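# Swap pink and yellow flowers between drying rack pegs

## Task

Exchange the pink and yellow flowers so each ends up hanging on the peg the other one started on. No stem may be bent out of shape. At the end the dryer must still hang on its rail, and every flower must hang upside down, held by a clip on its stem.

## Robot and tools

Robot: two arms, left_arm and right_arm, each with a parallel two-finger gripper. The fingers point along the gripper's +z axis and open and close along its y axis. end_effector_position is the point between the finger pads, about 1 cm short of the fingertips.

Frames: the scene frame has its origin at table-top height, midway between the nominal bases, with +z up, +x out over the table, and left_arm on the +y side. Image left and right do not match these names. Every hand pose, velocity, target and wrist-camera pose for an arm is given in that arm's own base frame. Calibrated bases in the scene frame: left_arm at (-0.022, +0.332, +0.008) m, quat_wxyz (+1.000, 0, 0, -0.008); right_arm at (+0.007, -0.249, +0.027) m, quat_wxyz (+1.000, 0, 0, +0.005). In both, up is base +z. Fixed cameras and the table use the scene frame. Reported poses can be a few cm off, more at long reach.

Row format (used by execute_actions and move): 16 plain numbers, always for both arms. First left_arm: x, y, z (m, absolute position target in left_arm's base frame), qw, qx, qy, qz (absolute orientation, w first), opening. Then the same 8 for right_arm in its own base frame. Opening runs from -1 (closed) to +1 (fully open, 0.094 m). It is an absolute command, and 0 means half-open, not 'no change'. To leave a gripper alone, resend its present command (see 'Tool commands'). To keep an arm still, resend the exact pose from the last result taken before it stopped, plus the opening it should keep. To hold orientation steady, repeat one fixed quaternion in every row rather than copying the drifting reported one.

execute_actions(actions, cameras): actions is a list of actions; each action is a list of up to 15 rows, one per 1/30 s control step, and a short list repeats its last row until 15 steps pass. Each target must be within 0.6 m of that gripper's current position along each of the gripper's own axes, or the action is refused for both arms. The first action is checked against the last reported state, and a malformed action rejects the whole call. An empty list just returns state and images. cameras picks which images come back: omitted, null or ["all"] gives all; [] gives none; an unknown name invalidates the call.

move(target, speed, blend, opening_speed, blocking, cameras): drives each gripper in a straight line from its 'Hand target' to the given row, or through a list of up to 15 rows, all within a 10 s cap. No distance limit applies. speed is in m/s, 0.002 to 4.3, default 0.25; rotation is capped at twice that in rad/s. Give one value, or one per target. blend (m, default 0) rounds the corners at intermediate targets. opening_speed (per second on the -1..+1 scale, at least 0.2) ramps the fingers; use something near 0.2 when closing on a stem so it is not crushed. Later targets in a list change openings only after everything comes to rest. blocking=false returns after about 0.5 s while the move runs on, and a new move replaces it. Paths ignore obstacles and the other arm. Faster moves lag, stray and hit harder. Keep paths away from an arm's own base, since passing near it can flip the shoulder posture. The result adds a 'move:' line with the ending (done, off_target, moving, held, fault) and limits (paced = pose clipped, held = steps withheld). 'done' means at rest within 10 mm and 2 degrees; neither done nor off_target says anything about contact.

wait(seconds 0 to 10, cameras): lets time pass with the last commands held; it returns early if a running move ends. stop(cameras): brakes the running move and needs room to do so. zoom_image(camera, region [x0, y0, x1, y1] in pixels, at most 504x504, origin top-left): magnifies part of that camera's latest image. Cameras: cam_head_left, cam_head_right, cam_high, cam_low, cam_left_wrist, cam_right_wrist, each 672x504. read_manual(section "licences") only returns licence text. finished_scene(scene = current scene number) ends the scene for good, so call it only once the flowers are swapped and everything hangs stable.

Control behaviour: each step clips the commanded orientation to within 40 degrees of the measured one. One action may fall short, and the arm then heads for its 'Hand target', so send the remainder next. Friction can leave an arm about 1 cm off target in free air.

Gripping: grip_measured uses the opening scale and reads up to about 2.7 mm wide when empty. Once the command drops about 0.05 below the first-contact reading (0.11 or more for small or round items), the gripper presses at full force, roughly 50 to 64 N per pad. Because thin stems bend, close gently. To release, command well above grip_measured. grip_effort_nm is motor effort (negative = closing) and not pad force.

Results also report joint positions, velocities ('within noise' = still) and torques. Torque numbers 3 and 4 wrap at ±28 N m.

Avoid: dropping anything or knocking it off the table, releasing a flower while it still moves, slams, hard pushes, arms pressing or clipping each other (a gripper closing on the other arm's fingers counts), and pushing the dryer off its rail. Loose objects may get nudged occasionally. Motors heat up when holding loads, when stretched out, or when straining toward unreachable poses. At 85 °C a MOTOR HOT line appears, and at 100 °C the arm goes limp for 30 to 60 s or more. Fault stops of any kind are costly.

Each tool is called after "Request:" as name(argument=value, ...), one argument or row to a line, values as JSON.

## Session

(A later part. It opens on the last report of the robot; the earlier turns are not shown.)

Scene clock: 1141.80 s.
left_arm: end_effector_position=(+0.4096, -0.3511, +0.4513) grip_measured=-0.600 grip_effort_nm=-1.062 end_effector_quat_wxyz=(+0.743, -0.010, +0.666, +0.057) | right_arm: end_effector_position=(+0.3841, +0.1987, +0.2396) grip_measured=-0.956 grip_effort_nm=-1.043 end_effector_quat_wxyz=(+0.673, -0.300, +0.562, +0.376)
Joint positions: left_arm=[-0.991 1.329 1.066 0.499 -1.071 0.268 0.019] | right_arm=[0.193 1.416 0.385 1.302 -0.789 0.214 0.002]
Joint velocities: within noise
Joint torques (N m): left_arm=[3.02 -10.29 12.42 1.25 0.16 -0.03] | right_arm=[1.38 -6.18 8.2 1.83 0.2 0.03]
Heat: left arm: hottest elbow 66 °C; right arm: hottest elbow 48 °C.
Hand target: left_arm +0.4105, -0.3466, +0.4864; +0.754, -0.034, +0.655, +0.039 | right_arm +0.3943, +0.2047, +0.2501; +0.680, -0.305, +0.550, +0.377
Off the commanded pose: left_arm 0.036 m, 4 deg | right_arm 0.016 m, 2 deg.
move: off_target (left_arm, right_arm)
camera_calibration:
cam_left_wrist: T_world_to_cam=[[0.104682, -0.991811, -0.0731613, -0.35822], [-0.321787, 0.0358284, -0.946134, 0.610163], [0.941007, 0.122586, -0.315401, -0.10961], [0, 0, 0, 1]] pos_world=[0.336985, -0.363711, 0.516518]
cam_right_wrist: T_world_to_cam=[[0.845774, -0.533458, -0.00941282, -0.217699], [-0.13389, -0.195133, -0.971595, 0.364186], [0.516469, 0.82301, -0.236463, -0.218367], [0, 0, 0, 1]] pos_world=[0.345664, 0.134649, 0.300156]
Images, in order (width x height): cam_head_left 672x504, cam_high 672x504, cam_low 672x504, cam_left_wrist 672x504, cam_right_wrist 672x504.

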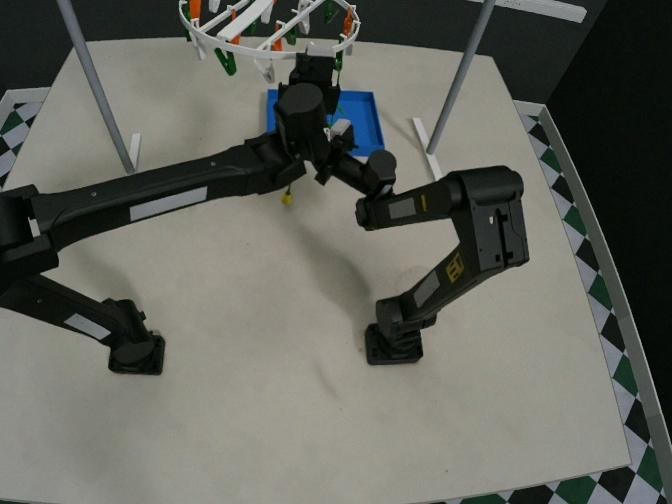

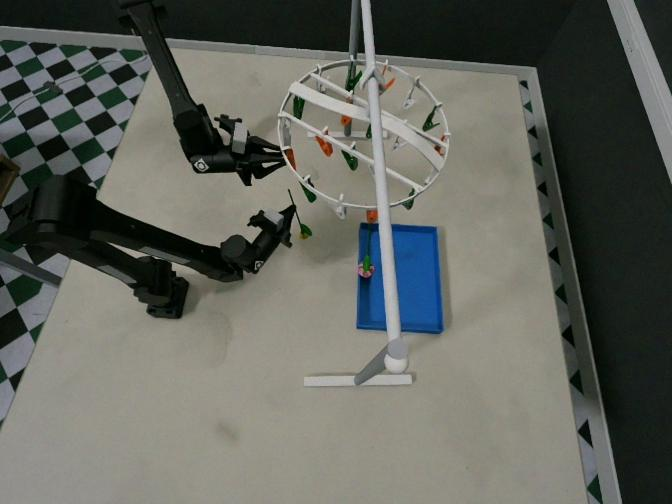

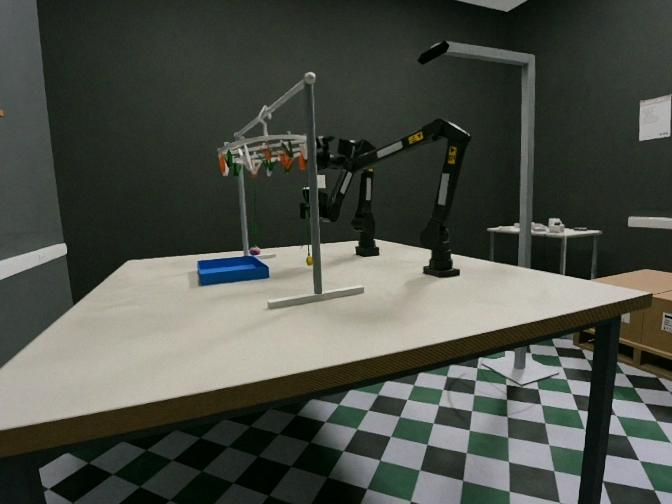

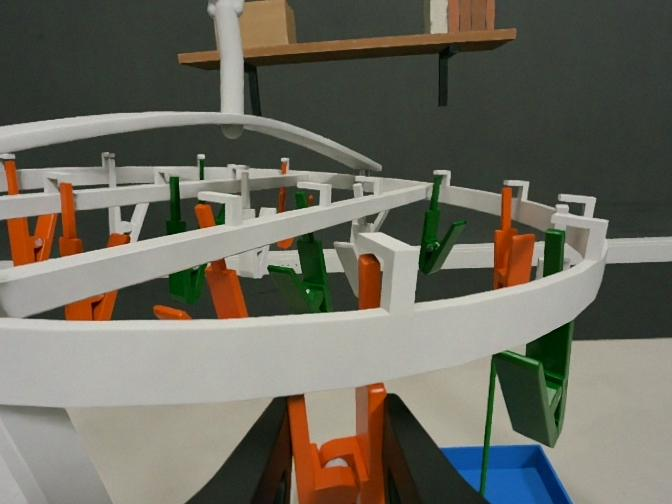

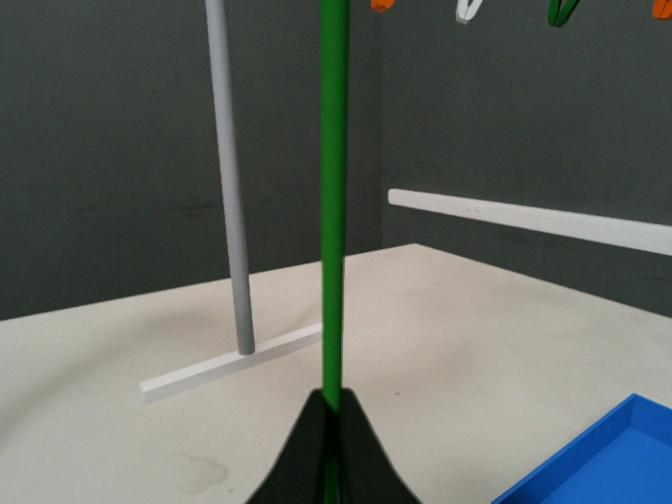

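Request:
move(
  target=[0.412,-0.348,0.487,0.7537,-0.0343,0.6552,0.0395,-0.65,0.409,0.214,0.290,0.6797,-0.3051,0.5504,0.3767,-1],
  speed=0.06,
  cameras=["cam_low","cam_high","cam_head_right","cam_left_wrist"],
)

Request:
zoom_image(
  camera="cam_high",
  region=[260, 130, 330, 220],
)

Request:
zoom_image(
  camera="cam_low",
  region=[270, 140, 330, 200],
)

Request:
zoom_image(
  camera="cam_head_right",
  region=[220, 30, 340, 130],
)

Scene clock: 1155.13 s.
left_arm: end_effector_position=(+0.4096, -0.3511, +0.4513) grip_measured=-0.600 grip_effort_nm=-1.062 end_effector_quat_wxyz=(+0.743, -0.010, +0.666, +0.057) | right_arm: end_effector_position=(+0.3999, +0.2074, +0.2698) grip_measured=-0.956 grip_effort_nm=-1.033 end_effector_quat_wxyz=(+0.667, -0.296, +0.568, +0.380)
Joint positions: left_arm=[-0.991 1.329 1.066 0.499 -1.071 0.268 0.019] | right_arm=[0.21 1.335 0.457 1.131 -0.772 0.214 0.002]
Joint velocities: within noise
Joint torques (N m): left_arm=[3.02 -10.34 12.41 1.24 0.16 -0.02] | right_arm=[1.14 -8.18 9.55 1.46 0.2 -0.03]
Heat: left arm: hottest elbow 67 °C; right arm: hottest elbow 47 °C.
Hand target: left_arm +0.4105, -0.3466, +0.4864; +0.754, -0.034, +0.655, +0.039 | right_arm +0.4079, +0.2135, +0.2900; +0.680, -0.305, +0.550, +0.377
Off the commanded pose: left_arm 0.036 m, 4 deg | right_arm 0.023 m, 3 deg.
move: off_target (left_arm, right_arm)
camera_calibration:
cam_left_wrist: T_world_to_cam=[[0.104682, -0.991811, -0.0731613, -0.35822], [-0.321787, 0.0358284, -0.946134, 0.610163], [0.941007, 0.122586, -0.315401, -0.10961], [0, 0, 0, 1]] pos_world=[0.336985, -0.363711, 0.516518]
Images, in order (width x height): cam_head_right 672x504, cam_high 672x504, cam_low 672x504, cam_left_wrist 672x504.

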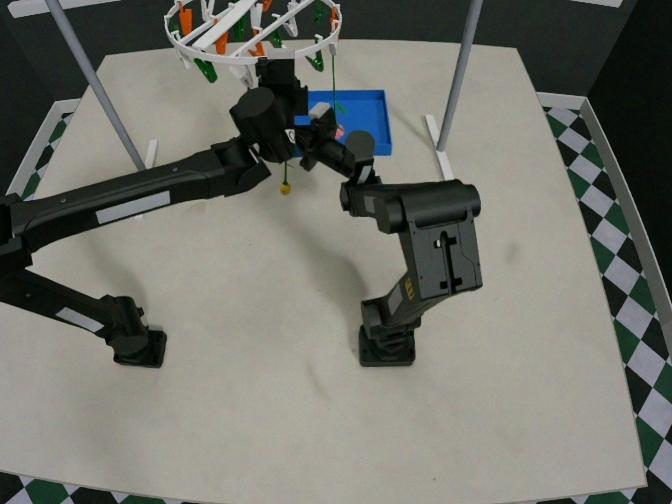

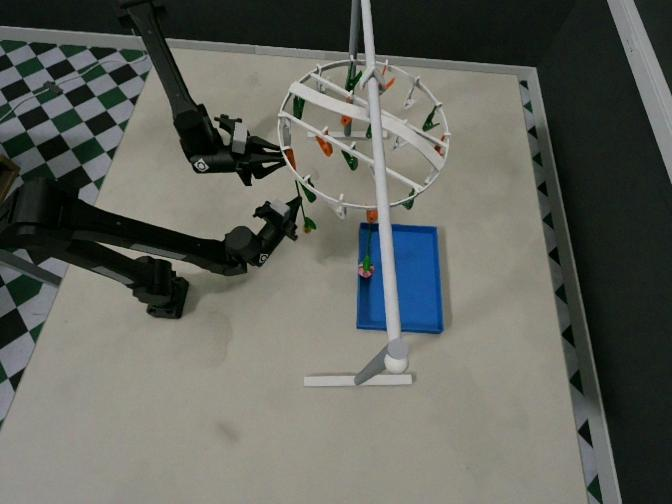

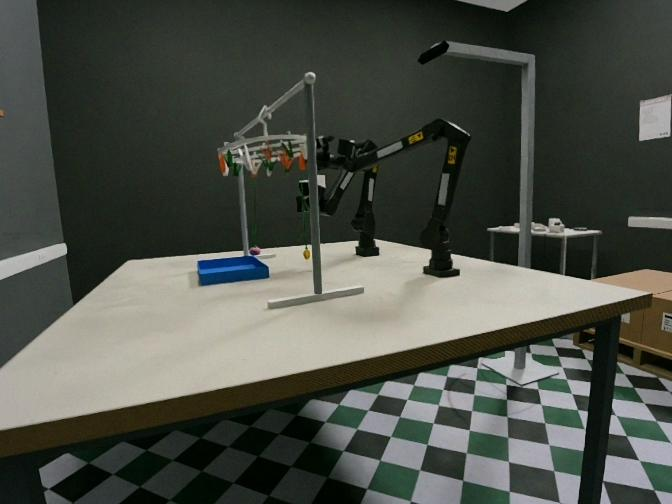

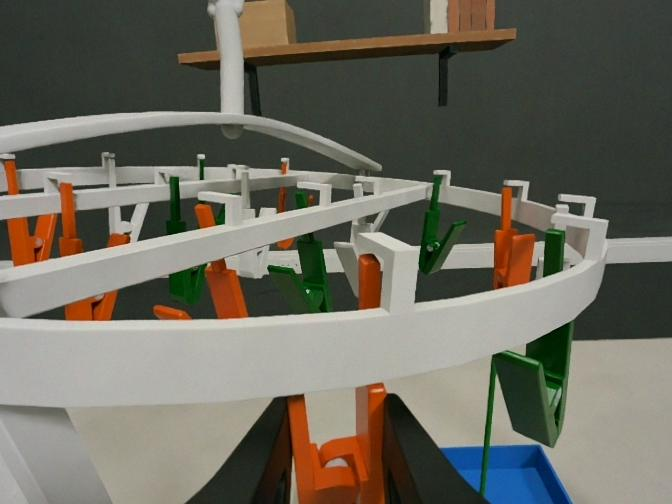

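Scaled by 5.600 from the camera's 672x504 image, which has a finer 960x720 frame.

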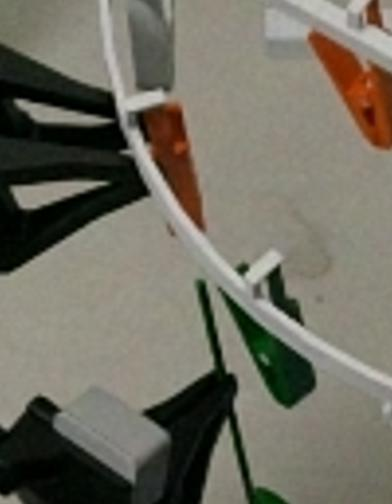

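Scaled by 8.400 from the camera's 672x504 image, which has a finer 960x720 frame.

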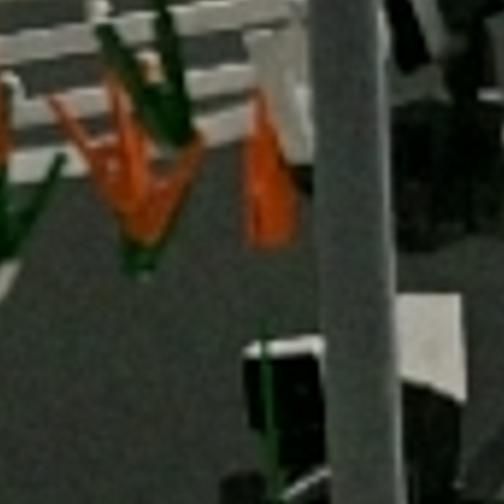

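Scaled by 4.200 from the camera's 672x504 image, which has a finer 960x720 frame.

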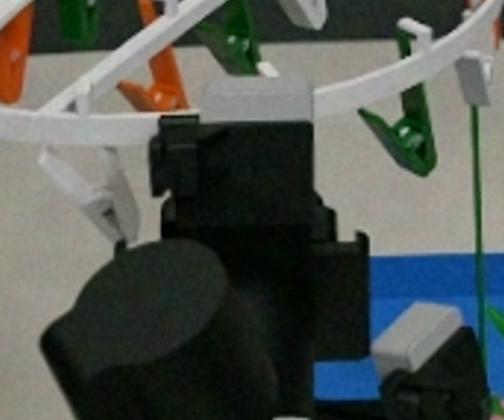

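Request:
move(
  target=[0.412,-0.348,0.487,0.7537,-0.0343,0.6552,0.0395,-0.65,0.405,0.211,0.315,0.6797,-0.3051,0.5504,0.3767,-1],
  speed=0.06,
  cameras=["cam_low","cam_high","cam_left_wrist"],
)

Request:
zoom_image(
  camera="cam_high",
  region=[270, 140, 320, 200],
)

Request:
zoom_image(
  camera="cam_low",
  region=[270, 140, 330, 200],
)

Request:
zoom_image(
  camera="cam_left_wrist",
  region=[270, 404, 400, 504],
)

Scene clock: 1163.77 s.
left_arm: end_effector_position=(+0.4096, -0.3511, +0.4513) grip_measured=-0.600 grip_effort_nm=-1.062 end_effector_quat_wxyz=(+0.743, -0.010, +0.666, +0.057) | right_arm: end_effector_position=(+0.3954, +0.2069, +0.2927) grip_measured=-0.956 grip_effort_nm=-1.033 end_effector_quat_wxyz=(+0.667, -0.297, +0.568, +0.380)
Joint positions: left_arm=[-0.991 1.329 1.066 0.499 -1.071 0.268 0.019] | right_arm=[0.21 1.249 0.473 1.029 -0.774 0.214 0.002]
Joint velocities: within noise
Joint torques (N m): left_arm=[3.02 -10.29 12.41 1.24 0.17 -0.03] | right_arm=[0.85 -7.12 10.43 1.43 0.04 -0.01]
Heat: left arm: hottest elbow 68 °C; right arm: hottest elbow 47 °C.
Hand target: left_arm +0.4105, -0.3466, +0.4864; +0.754, -0.034, +0.655, +0.039 | right_arm +0.4038, +0.2105, +0.3149; +0.680, -0.305, +0.550, +0.377
Off the commanded pose: left_arm 0.036 m, 4 deg | right_arm 0.025 m, 3 deg.
move: off_target (left_arm, right_arm)
camera_calibration:
cam_left_wrist: T_world_to_cam=[[0.104682, -0.991811, -0.0731613, -0.35822], [-0.321787, 0.0358284, -0.946134, 0.610163], [0.941007, 0.122586, -0.315401, -0.10961], [0, 0, 0, 1]] pos_world=[0.336985, -0.363711, 0.516518]
Images, in order (width x height): cam_high 672x504, cam_low 672x504, cam_left_wrist 672x504.

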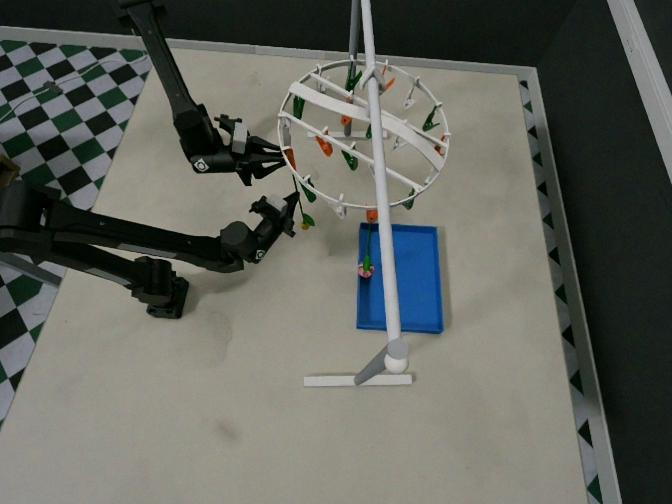

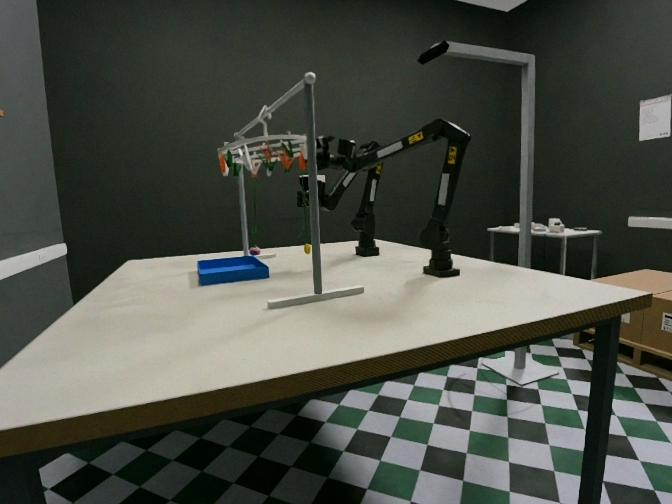

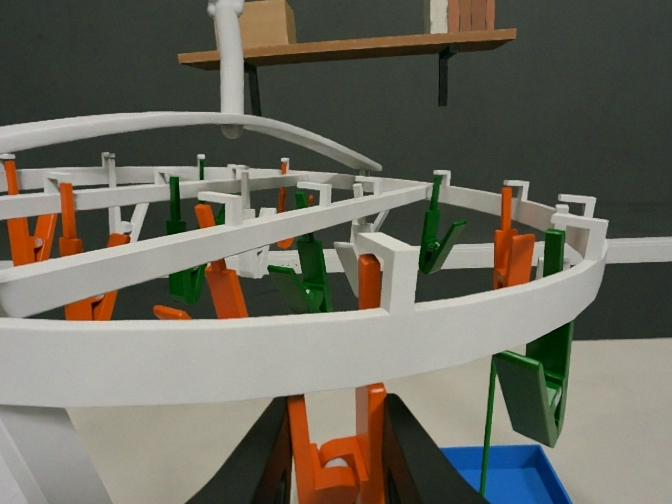

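Scaled by 8.400 from the camera's 672x504 image, which has a finer 960x720 frame.

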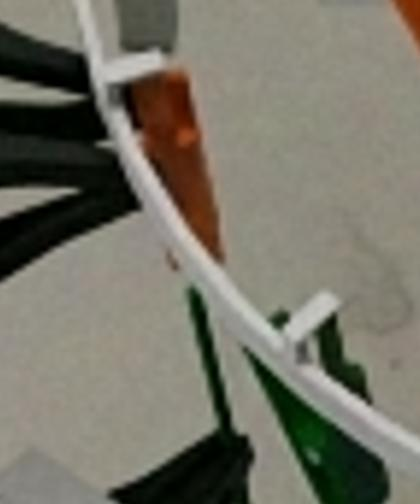

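Scaled by 8.400 from the camera's 672x504 image, which has a finer 960x720 frame.

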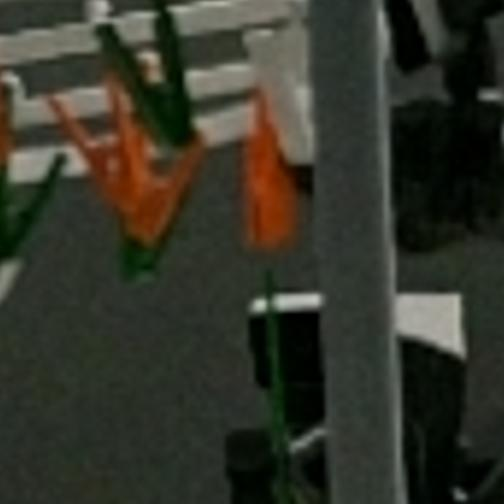

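Scaled by 3.877 from the camera's 672x504 image, which has a finer 960x720 frame.

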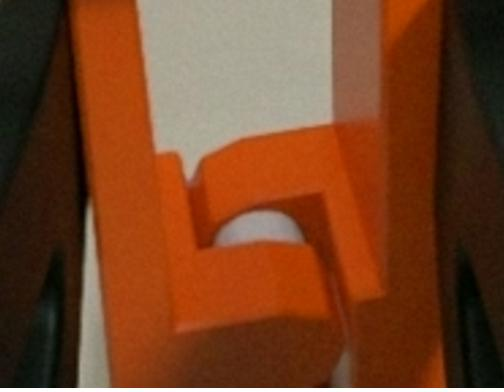

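Request:
move(
  target=[0.412,-0.348,0.487,0.7537,-0.0343,0.6552,0.0395,-0.65,0.406,0.217,0.328,0.6797,-0.3051,0.5504,0.3767,-1],
  speed=0.05,
  cameras=["cam_low","cam_high","cam_left_wrist"],
)

Request:
zoom_image(
  camera="cam_high",
  region=[270, 140, 320, 200],
)

Request:
zoom_image(
  camera="cam_low",
  region=[270, 140, 330, 200],
)

Request:
zoom_image(
  camera="cam_left_wrist",
  region=[270, 404, 400, 504],
)

Scene clock: 1179.53 s.
left_arm: end_effector_position=(+0.4096, -0.3511, +0.4513) grip_measured=-0.600 grip_effort_nm=-1.067 end_effector_quat_wxyz=(+0.743, -0.010, +0.666, +0.057) | right_arm: end_effector_position=(+0.3975, +0.2106, +0.3030) grip_measured=-0.956 grip_effort_nm=-1.038 end_effector_quat_wxyz=(+0.665, -0.295, +0.571, +0.381)
Joint positions: left_arm=[-0.991 1.329 1.066 0.499 -1.071 0.268 0.019] | right_arm=[0.222 1.222 0.493 0.973 -0.761 0.214 0.002]
Joint velocities: within noise
Joint torques (N m): left_arm=[2.96 -10.29 12.42 1.25 0.17 -0.02] | right_arm=[1.55 -7.18 10.85 1.42 0.18 -0.09]
Heat: left arm: hottest elbow 69 °C; right arm: hottest elbow 47 °C.
Hand target: left_arm +0.4105, -0.3466, +0.4864; +0.754, -0.034, +0.655, +0.039 | right_arm +0.4046, +0.2164, +0.3279; +0.680, -0.305, +0.550, +0.377
Off the commanded pose: left_arm 0.036 m, 4 deg | right_arm 0.027 m, 3 deg.
move: off_target (left_arm, right_arm)
camera_calibration:
cam_left_wrist: T_world_to_cam=[[0.104682, -0.991811, -0.0731613, -0.35822], [-0.321787, 0.0358284, -0.946134, 0.610163], [0.941007, 0.122586, -0.315401, -0.10961], [0, 0, 0, 1]] pos_world=[0.336985, -0.363711, 0.516518]
Images, in order (width x height): cam_high 672x504, cam_low 672x504, cam_left_wrist 672x504.

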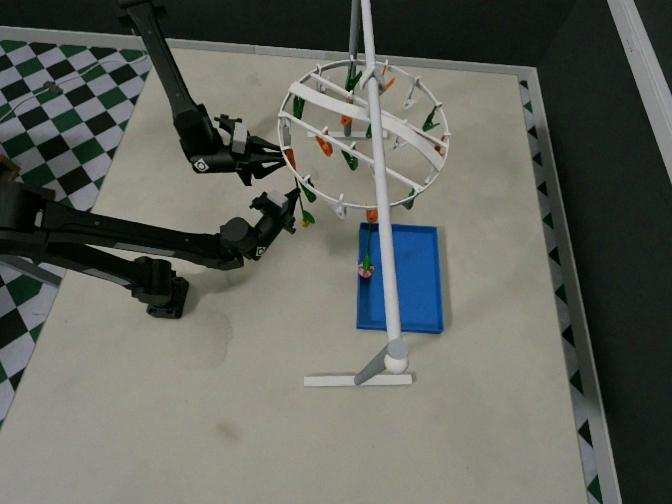

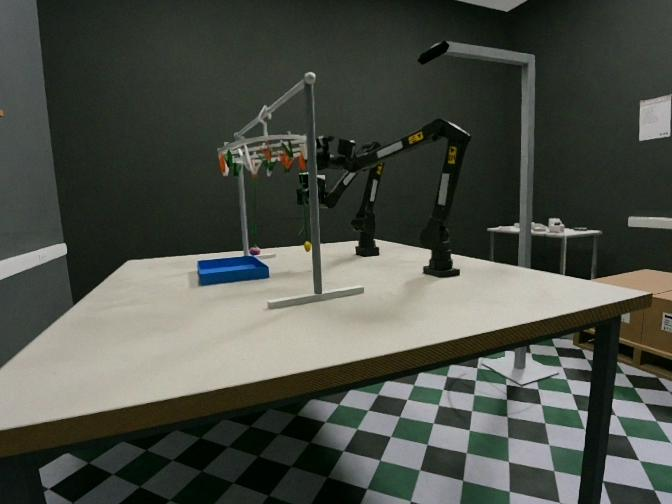

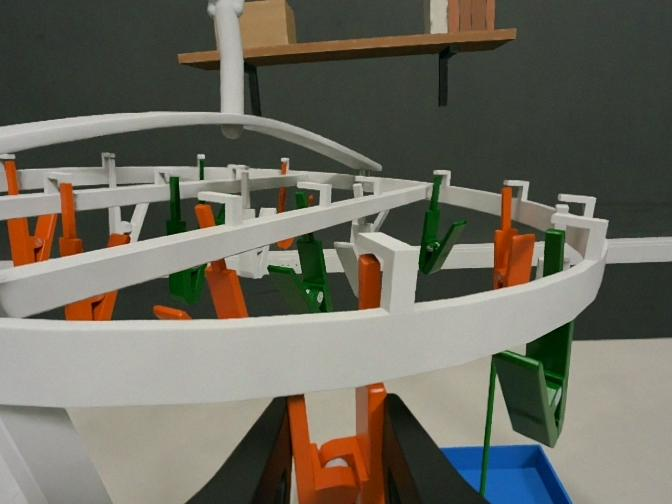

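Scaled by 8.400 from the camera's 672x504 image, which has a finer 960x720 frame.

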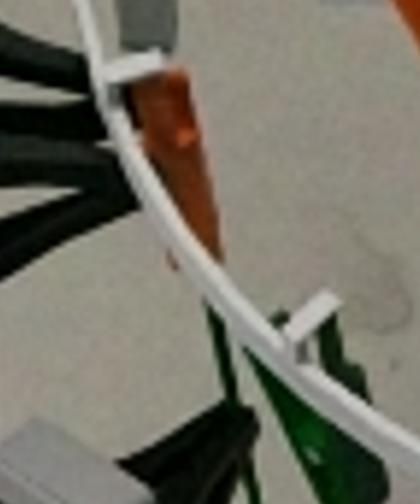

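Scaled by 8.400 from the camera's 672x504 image, which has a finer 960x720 frame.

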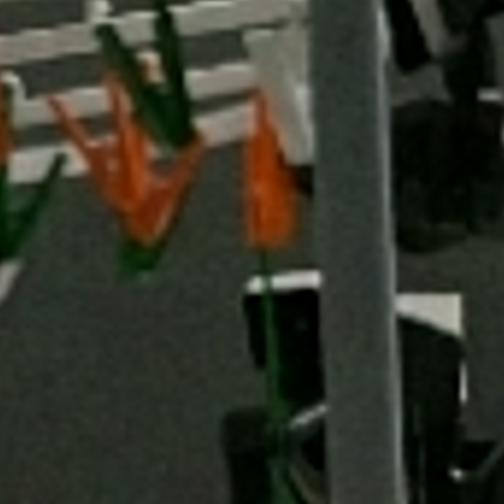

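Scaled by 3.877 from the camera's 672x504 image, which has a finer 960x720 frame.

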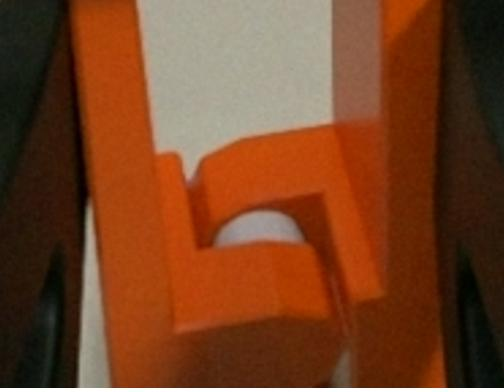

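Request:
move(
  target=[0.412,-0.348,0.487,0.7537,-0.0343,0.6552,0.0395,-0.65,0.406,0.218,0.338,0.6797,-0.3051,0.5504,0.3767,-1],
  speed=0.04,
  cameras=["cam_low","cam_high","cam_left_wrist"],
)

Request:
zoom_image(
  camera="cam_low",
  region=[270, 140, 330, 200],
)

Request:
zoom_image(
  camera="cam_left_wrist",
  region=[270, 404, 400, 504],
)

Scene clock: 1184.53 s.
left_arm: end_effector_position=(+0.4093, -0.3506, +0.4523) grip_measured=-0.600 grip_effort_nm=-1.062 end_effector_quat_wxyz=(+0.744, -0.011, +0.666, +0.056) | right_arm: end_effector_position=(+0.3971, +0.2115, +0.3056) grip_measured=-0.956 grip_effort_nm=-1.033 end_effector_quat_wxyz=(+0.659, -0.293, +0.577, +0.383)
Joint positions: left_arm=[-0.991 1.327 1.066 0.499 -1.071 0.268 0.019] | right_arm=[0.224 1.204 0.499 0.931 -0.759 0.214 0.002]
Joint velocities: within noise
Joint torques (N m): left_arm=[3.02 -10.11 12.42 1.24 0.16 -0.03] | right_arm=[1.14 -7.59 11.63 1.61 0.21 -0.07]
Heat: left arm: hottest elbow 70 °C; right arm: hottest elbow 48 °C.
Hand target: left_arm +0.4106, -0.3466, +0.4864; +0.754, -0.034, +0.655, +0.039 | right_arm +0.4039, +0.2171, +0.3378; +0.680, -0.305, +0.550, +0.377
Off the commanded pose: left_arm 0.035 m, 4 deg | right_arm 0.034 m, 4 deg.
move: off_target (left_arm, right_arm)
camera_calibration:
cam_left_wrist: T_world_to_cam=[[0.104776, -0.991931, -0.0713842, -0.358519], [-0.320796, 0.0342318, -0.946529, 0.610062], [0.941335, 0.122073, -0.314621, -0.109755], [0, 0, 0, 1]] pos_world=[0.336586, -0.363112, 0.517317]
Images, in order (width x height): cam_high 672x504, cam_low 672x504, cam_left_wrist 672x504.

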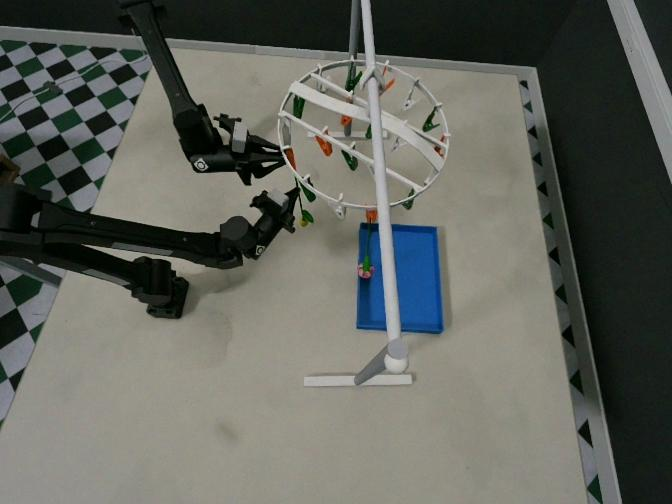

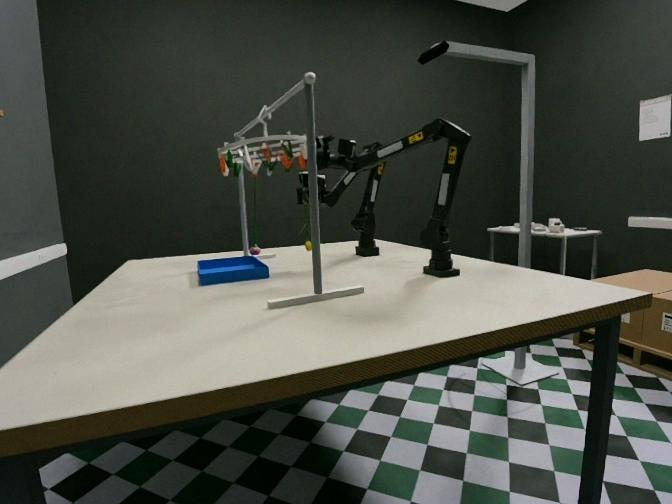

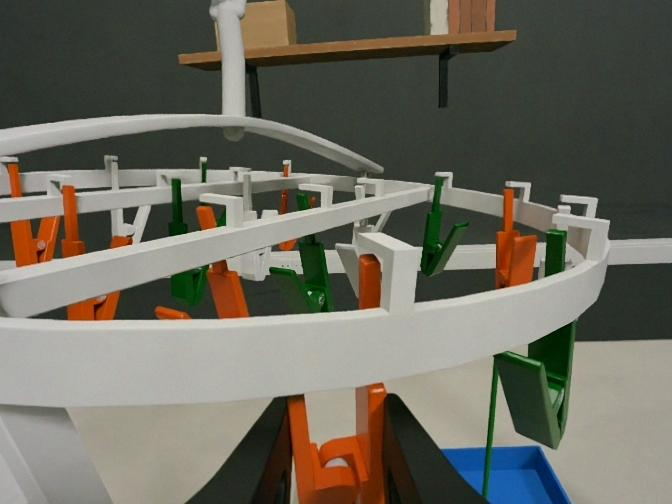

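Scaled by 8.400 from the camera's 672x504 image, which has a finer 960x720 frame.

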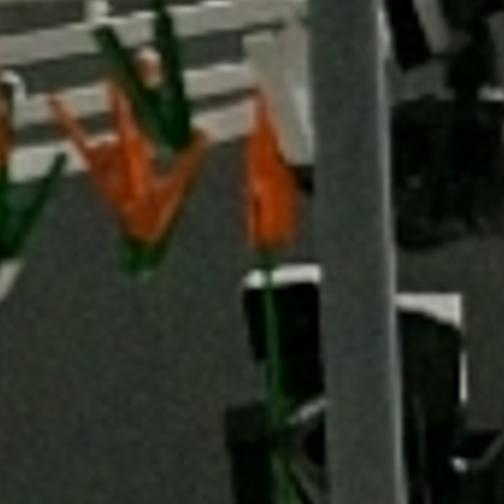

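Scaled by 3.877 from the camera's 672x504 image, which has a finer 960x720 frame.

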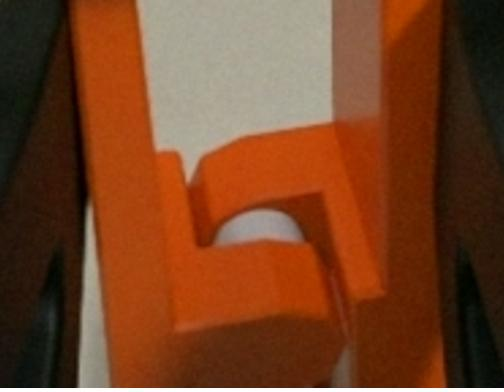

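Request:
move(
  target=[
    [0.412,-0.348,0.487,0.7537,-0.0343,0.6552,0.0395,-0.65,0.406,0.218,0.302,0.6797,-0.3051,0.5504,0.3767,-1],
    [0.412,-0.348,0.487,0.7537,-0.0343,0.6552,0.0395,-0.65,0.405,0.224,0.305,0.6797,-0.3051,0.5504,0.3767,-1],
  ],
  speed=0.05,
  cameras=["cam_low","cam_high","cam_left_wrist"],
)

Request:
zoom_image(
  camera="cam_high",
  region=[270, 140, 320, 200],
)

Request:
zoom_image(
  camera="cam_low",
  region=[270, 140, 330, 200],
)

Scene clock: 1189.93 s.
left_arm: end_effector_position=(+0.4087, -0.3497, +0.4540) grip_measured=-0.600 grip_effort_nm=-1.067 end_effector_quat_wxyz=(+0.744, -0.012, +0.665, +0.055) | right_arm: end_effector_position=(+0.4023, +0.2193, +0.2973) grip_measured=-0.956 grip_effort_nm=-1.038 end_effector_quat_wxyz=(+0.671, -0.296, +0.563, +0.382)
Joint positions: left_arm=[-0.991 1.324 1.066 0.499 -1.071 0.268 0.019] | right_arm=[0.244 1.274 0.5 1.036 -0.74 0.212 0.002]
Joint velocities: within noise
Joint torques (N m): left_arm=[2.96 -9.76 12.44 1.22 0.17 -0.03] | right_arm=[1.32 -6.65 8.29 2.32 0.18 -0.15]
Heat: left arm: hottest elbow 70 °C; right arm: hottest elbow 49 °C.
Hand target: left_arm +0.4106, -0.3467, +0.4865; +0.754, -0.034, +0.655, +0.039 | right_arm +0.4048, +0.2239, +0.3050; +0.680, -0.305, +0.550, +0.377
Off the commanded pose: left_arm 0.033 m, 3 deg | right_arm 0.009 m, 2 deg.
move: off_target (left_arm)
camera_calibration:
cam_left_wrist: T_world_to_cam=[[0.104871, -0.992134, -0.0683532, -0.358909], [-0.319051, 0.0315338, -0.947213, 0.610074], [0.941917, 0.121144, -0.313234, -0.109884], [0, 0, 0, 1]] pos_world=[0.335786, -0.362012, 0.518917]
Images, in order (width x height): cam_high 672x504, cam_low 672x504, cam_left_wrist 672x504.

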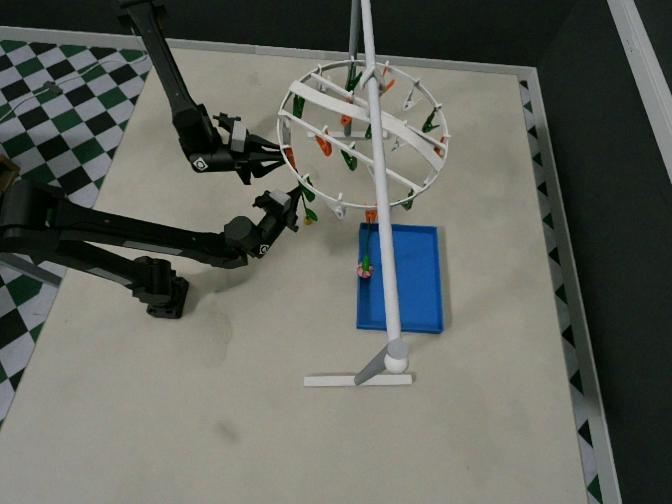

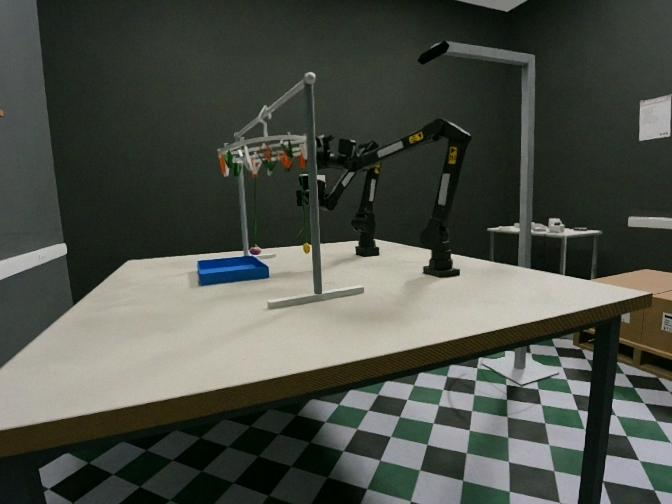

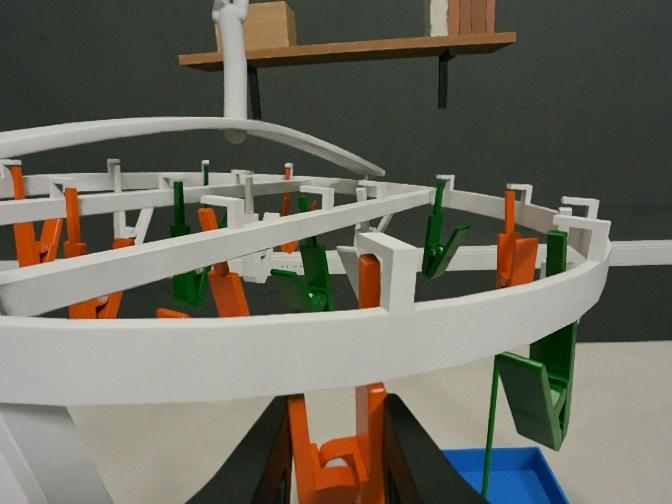

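Scaled by 8.400 from the camera's 672x504 image, which has a finer 960x720 frame.

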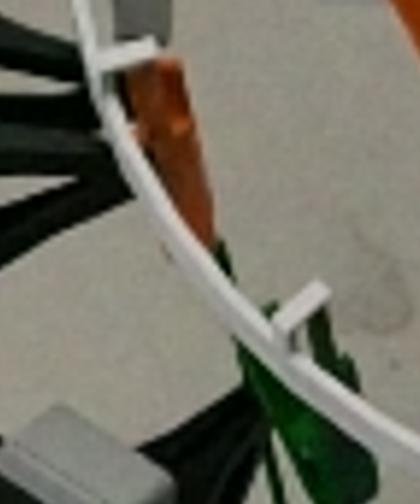

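Scaled by 8.400 from the camera's 672x504 image, which has a finer 960x720 frame.

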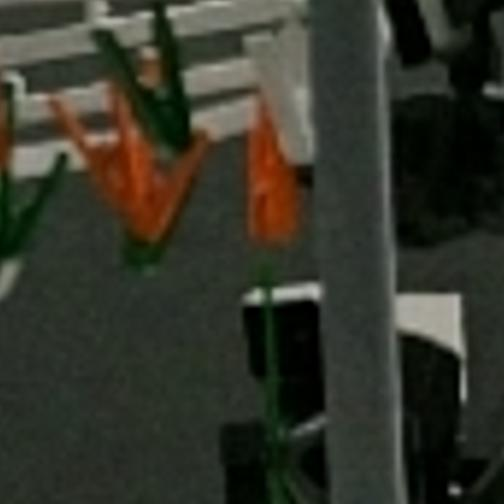

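Request:
move(
  target=[0.412,-0.348,0.487,0.7537,-0.0343,0.6552,0.0395,-0.65,0.397,0.221,0.322,0.6797,-0.3051,0.5504,0.3767,-1],
  speed=0.06,
  cameras=["cam_low","cam_high","cam_left_wrist","cam_head_left"],
)

Request:
zoom_image(
  camera="cam_high",
  region=[270, 140, 320, 200],
)

Request:
zoom_image(
  camera="cam_low",
  region=[270, 140, 330, 200],
)

Request:
zoom_image(
  camera="cam_left_wrist",
  region=[270, 404, 400, 504],
)

Scene clock: 1212.60 s.
left_arm: end_effector_position=(+0.4087, -0.3497, +0.4540) grip_measured=-0.600 grip_effort_nm=-1.062 end_effector_quat_wxyz=(+0.744, -0.012, +0.665, +0.055) | right_arm: end_effector_position=(+0.3950, +0.2175, +0.3119) grip_measured=-0.956 grip_effort_nm=-1.033 end_effector_quat_wxyz=(+0.673, -0.297, +0.560, +0.381)
Joint positions: left_arm=[-0.991 1.324 1.066 0.499 -1.071 0.268 0.019] | right_arm=[0.244 1.216 0.5 0.985 -0.74 0.211 0.002]
Joint velocities: within noise
Joint torques (N m): left_arm=[3.02 -9.82 12.44 1.22 0.16 -0.02] | right_arm=[0.97 -7.18 8.76 1.46 0.08 -0.1]
Heat: left arm: hottest elbow 71 °C; right arm: hottest elbow 49 °C.
Hand target: left_arm +0.4106, -0.3467, +0.4865; +0.754, -0.034, +0.655, +0.039 | right_arm +0.3968, +0.2209, +0.3221; +0.680, -0.305, +0.550, +0.377
Off the commanded pose: left_arm 0.033 m, 3 deg | right_arm 0.011 m, 2 deg.
move: off_target (left_arm, right_arm)
camera_calibration:
cam_left_wrist: T_world_to_cam=[[0.104871, -0.992134, -0.0683532, -0.358909], [-0.319051, 0.0315338, -0.947213, 0.610074], [0.941917, 0.121144, -0.313234, -0.109884], [0, 0, 0, 1]] pos_world=[0.335786, -0.362012, 0.518917]
Images, in order (width x height): cam_head_left 672x504, cam_high 672x504, cam_low 672x504, cam_left_wrist 672x504.

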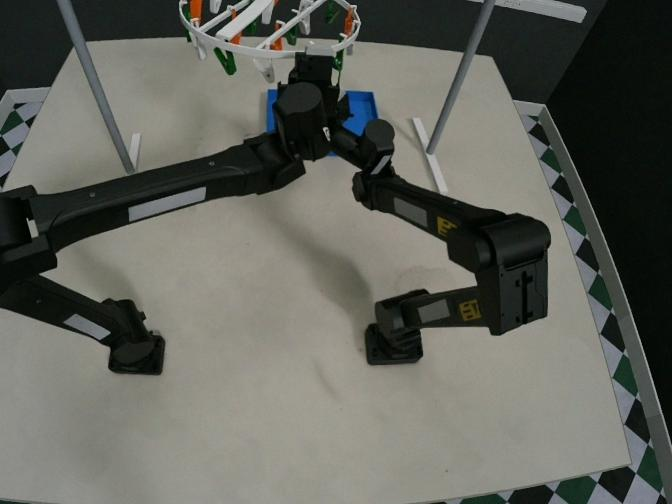

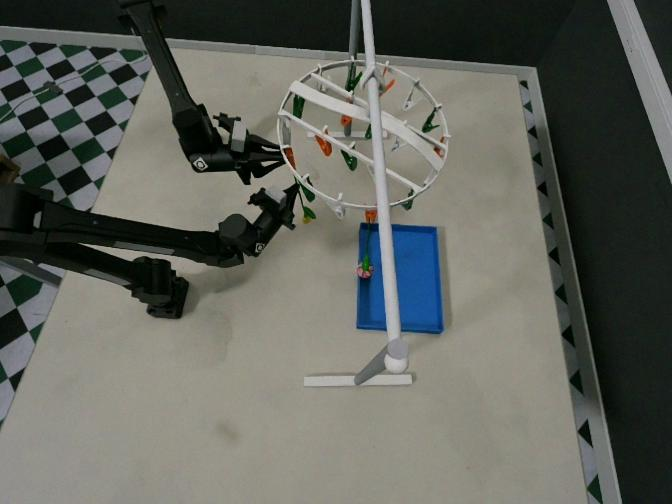

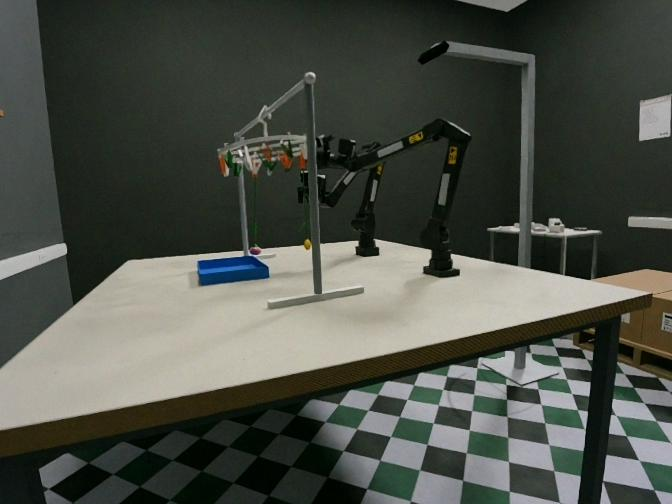

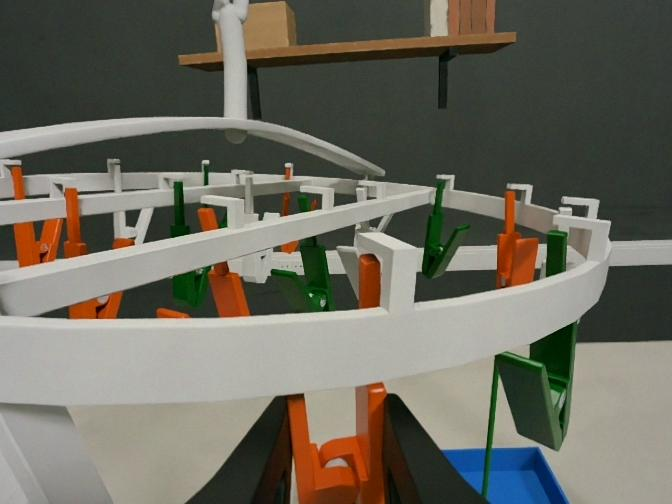

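Scaled by 8.400 from the camera's 672x504 image, which has a finer 960x720 frame.

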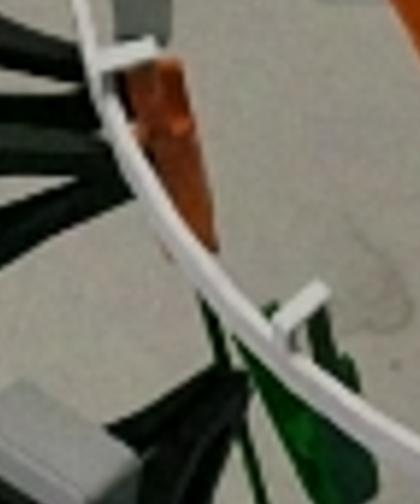

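Scaled by 8.400 from the camera's 672x504 image, which has a finer 960x720 frame.

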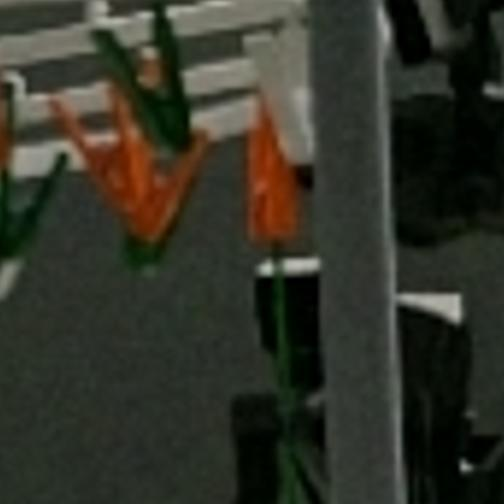

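Scaled by 3.877 from the camera's 672x504 image, which has a finer 960x720 frame.

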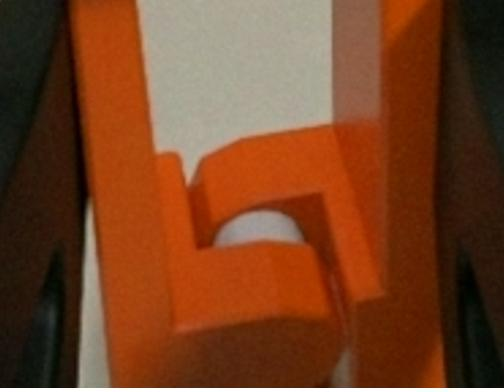

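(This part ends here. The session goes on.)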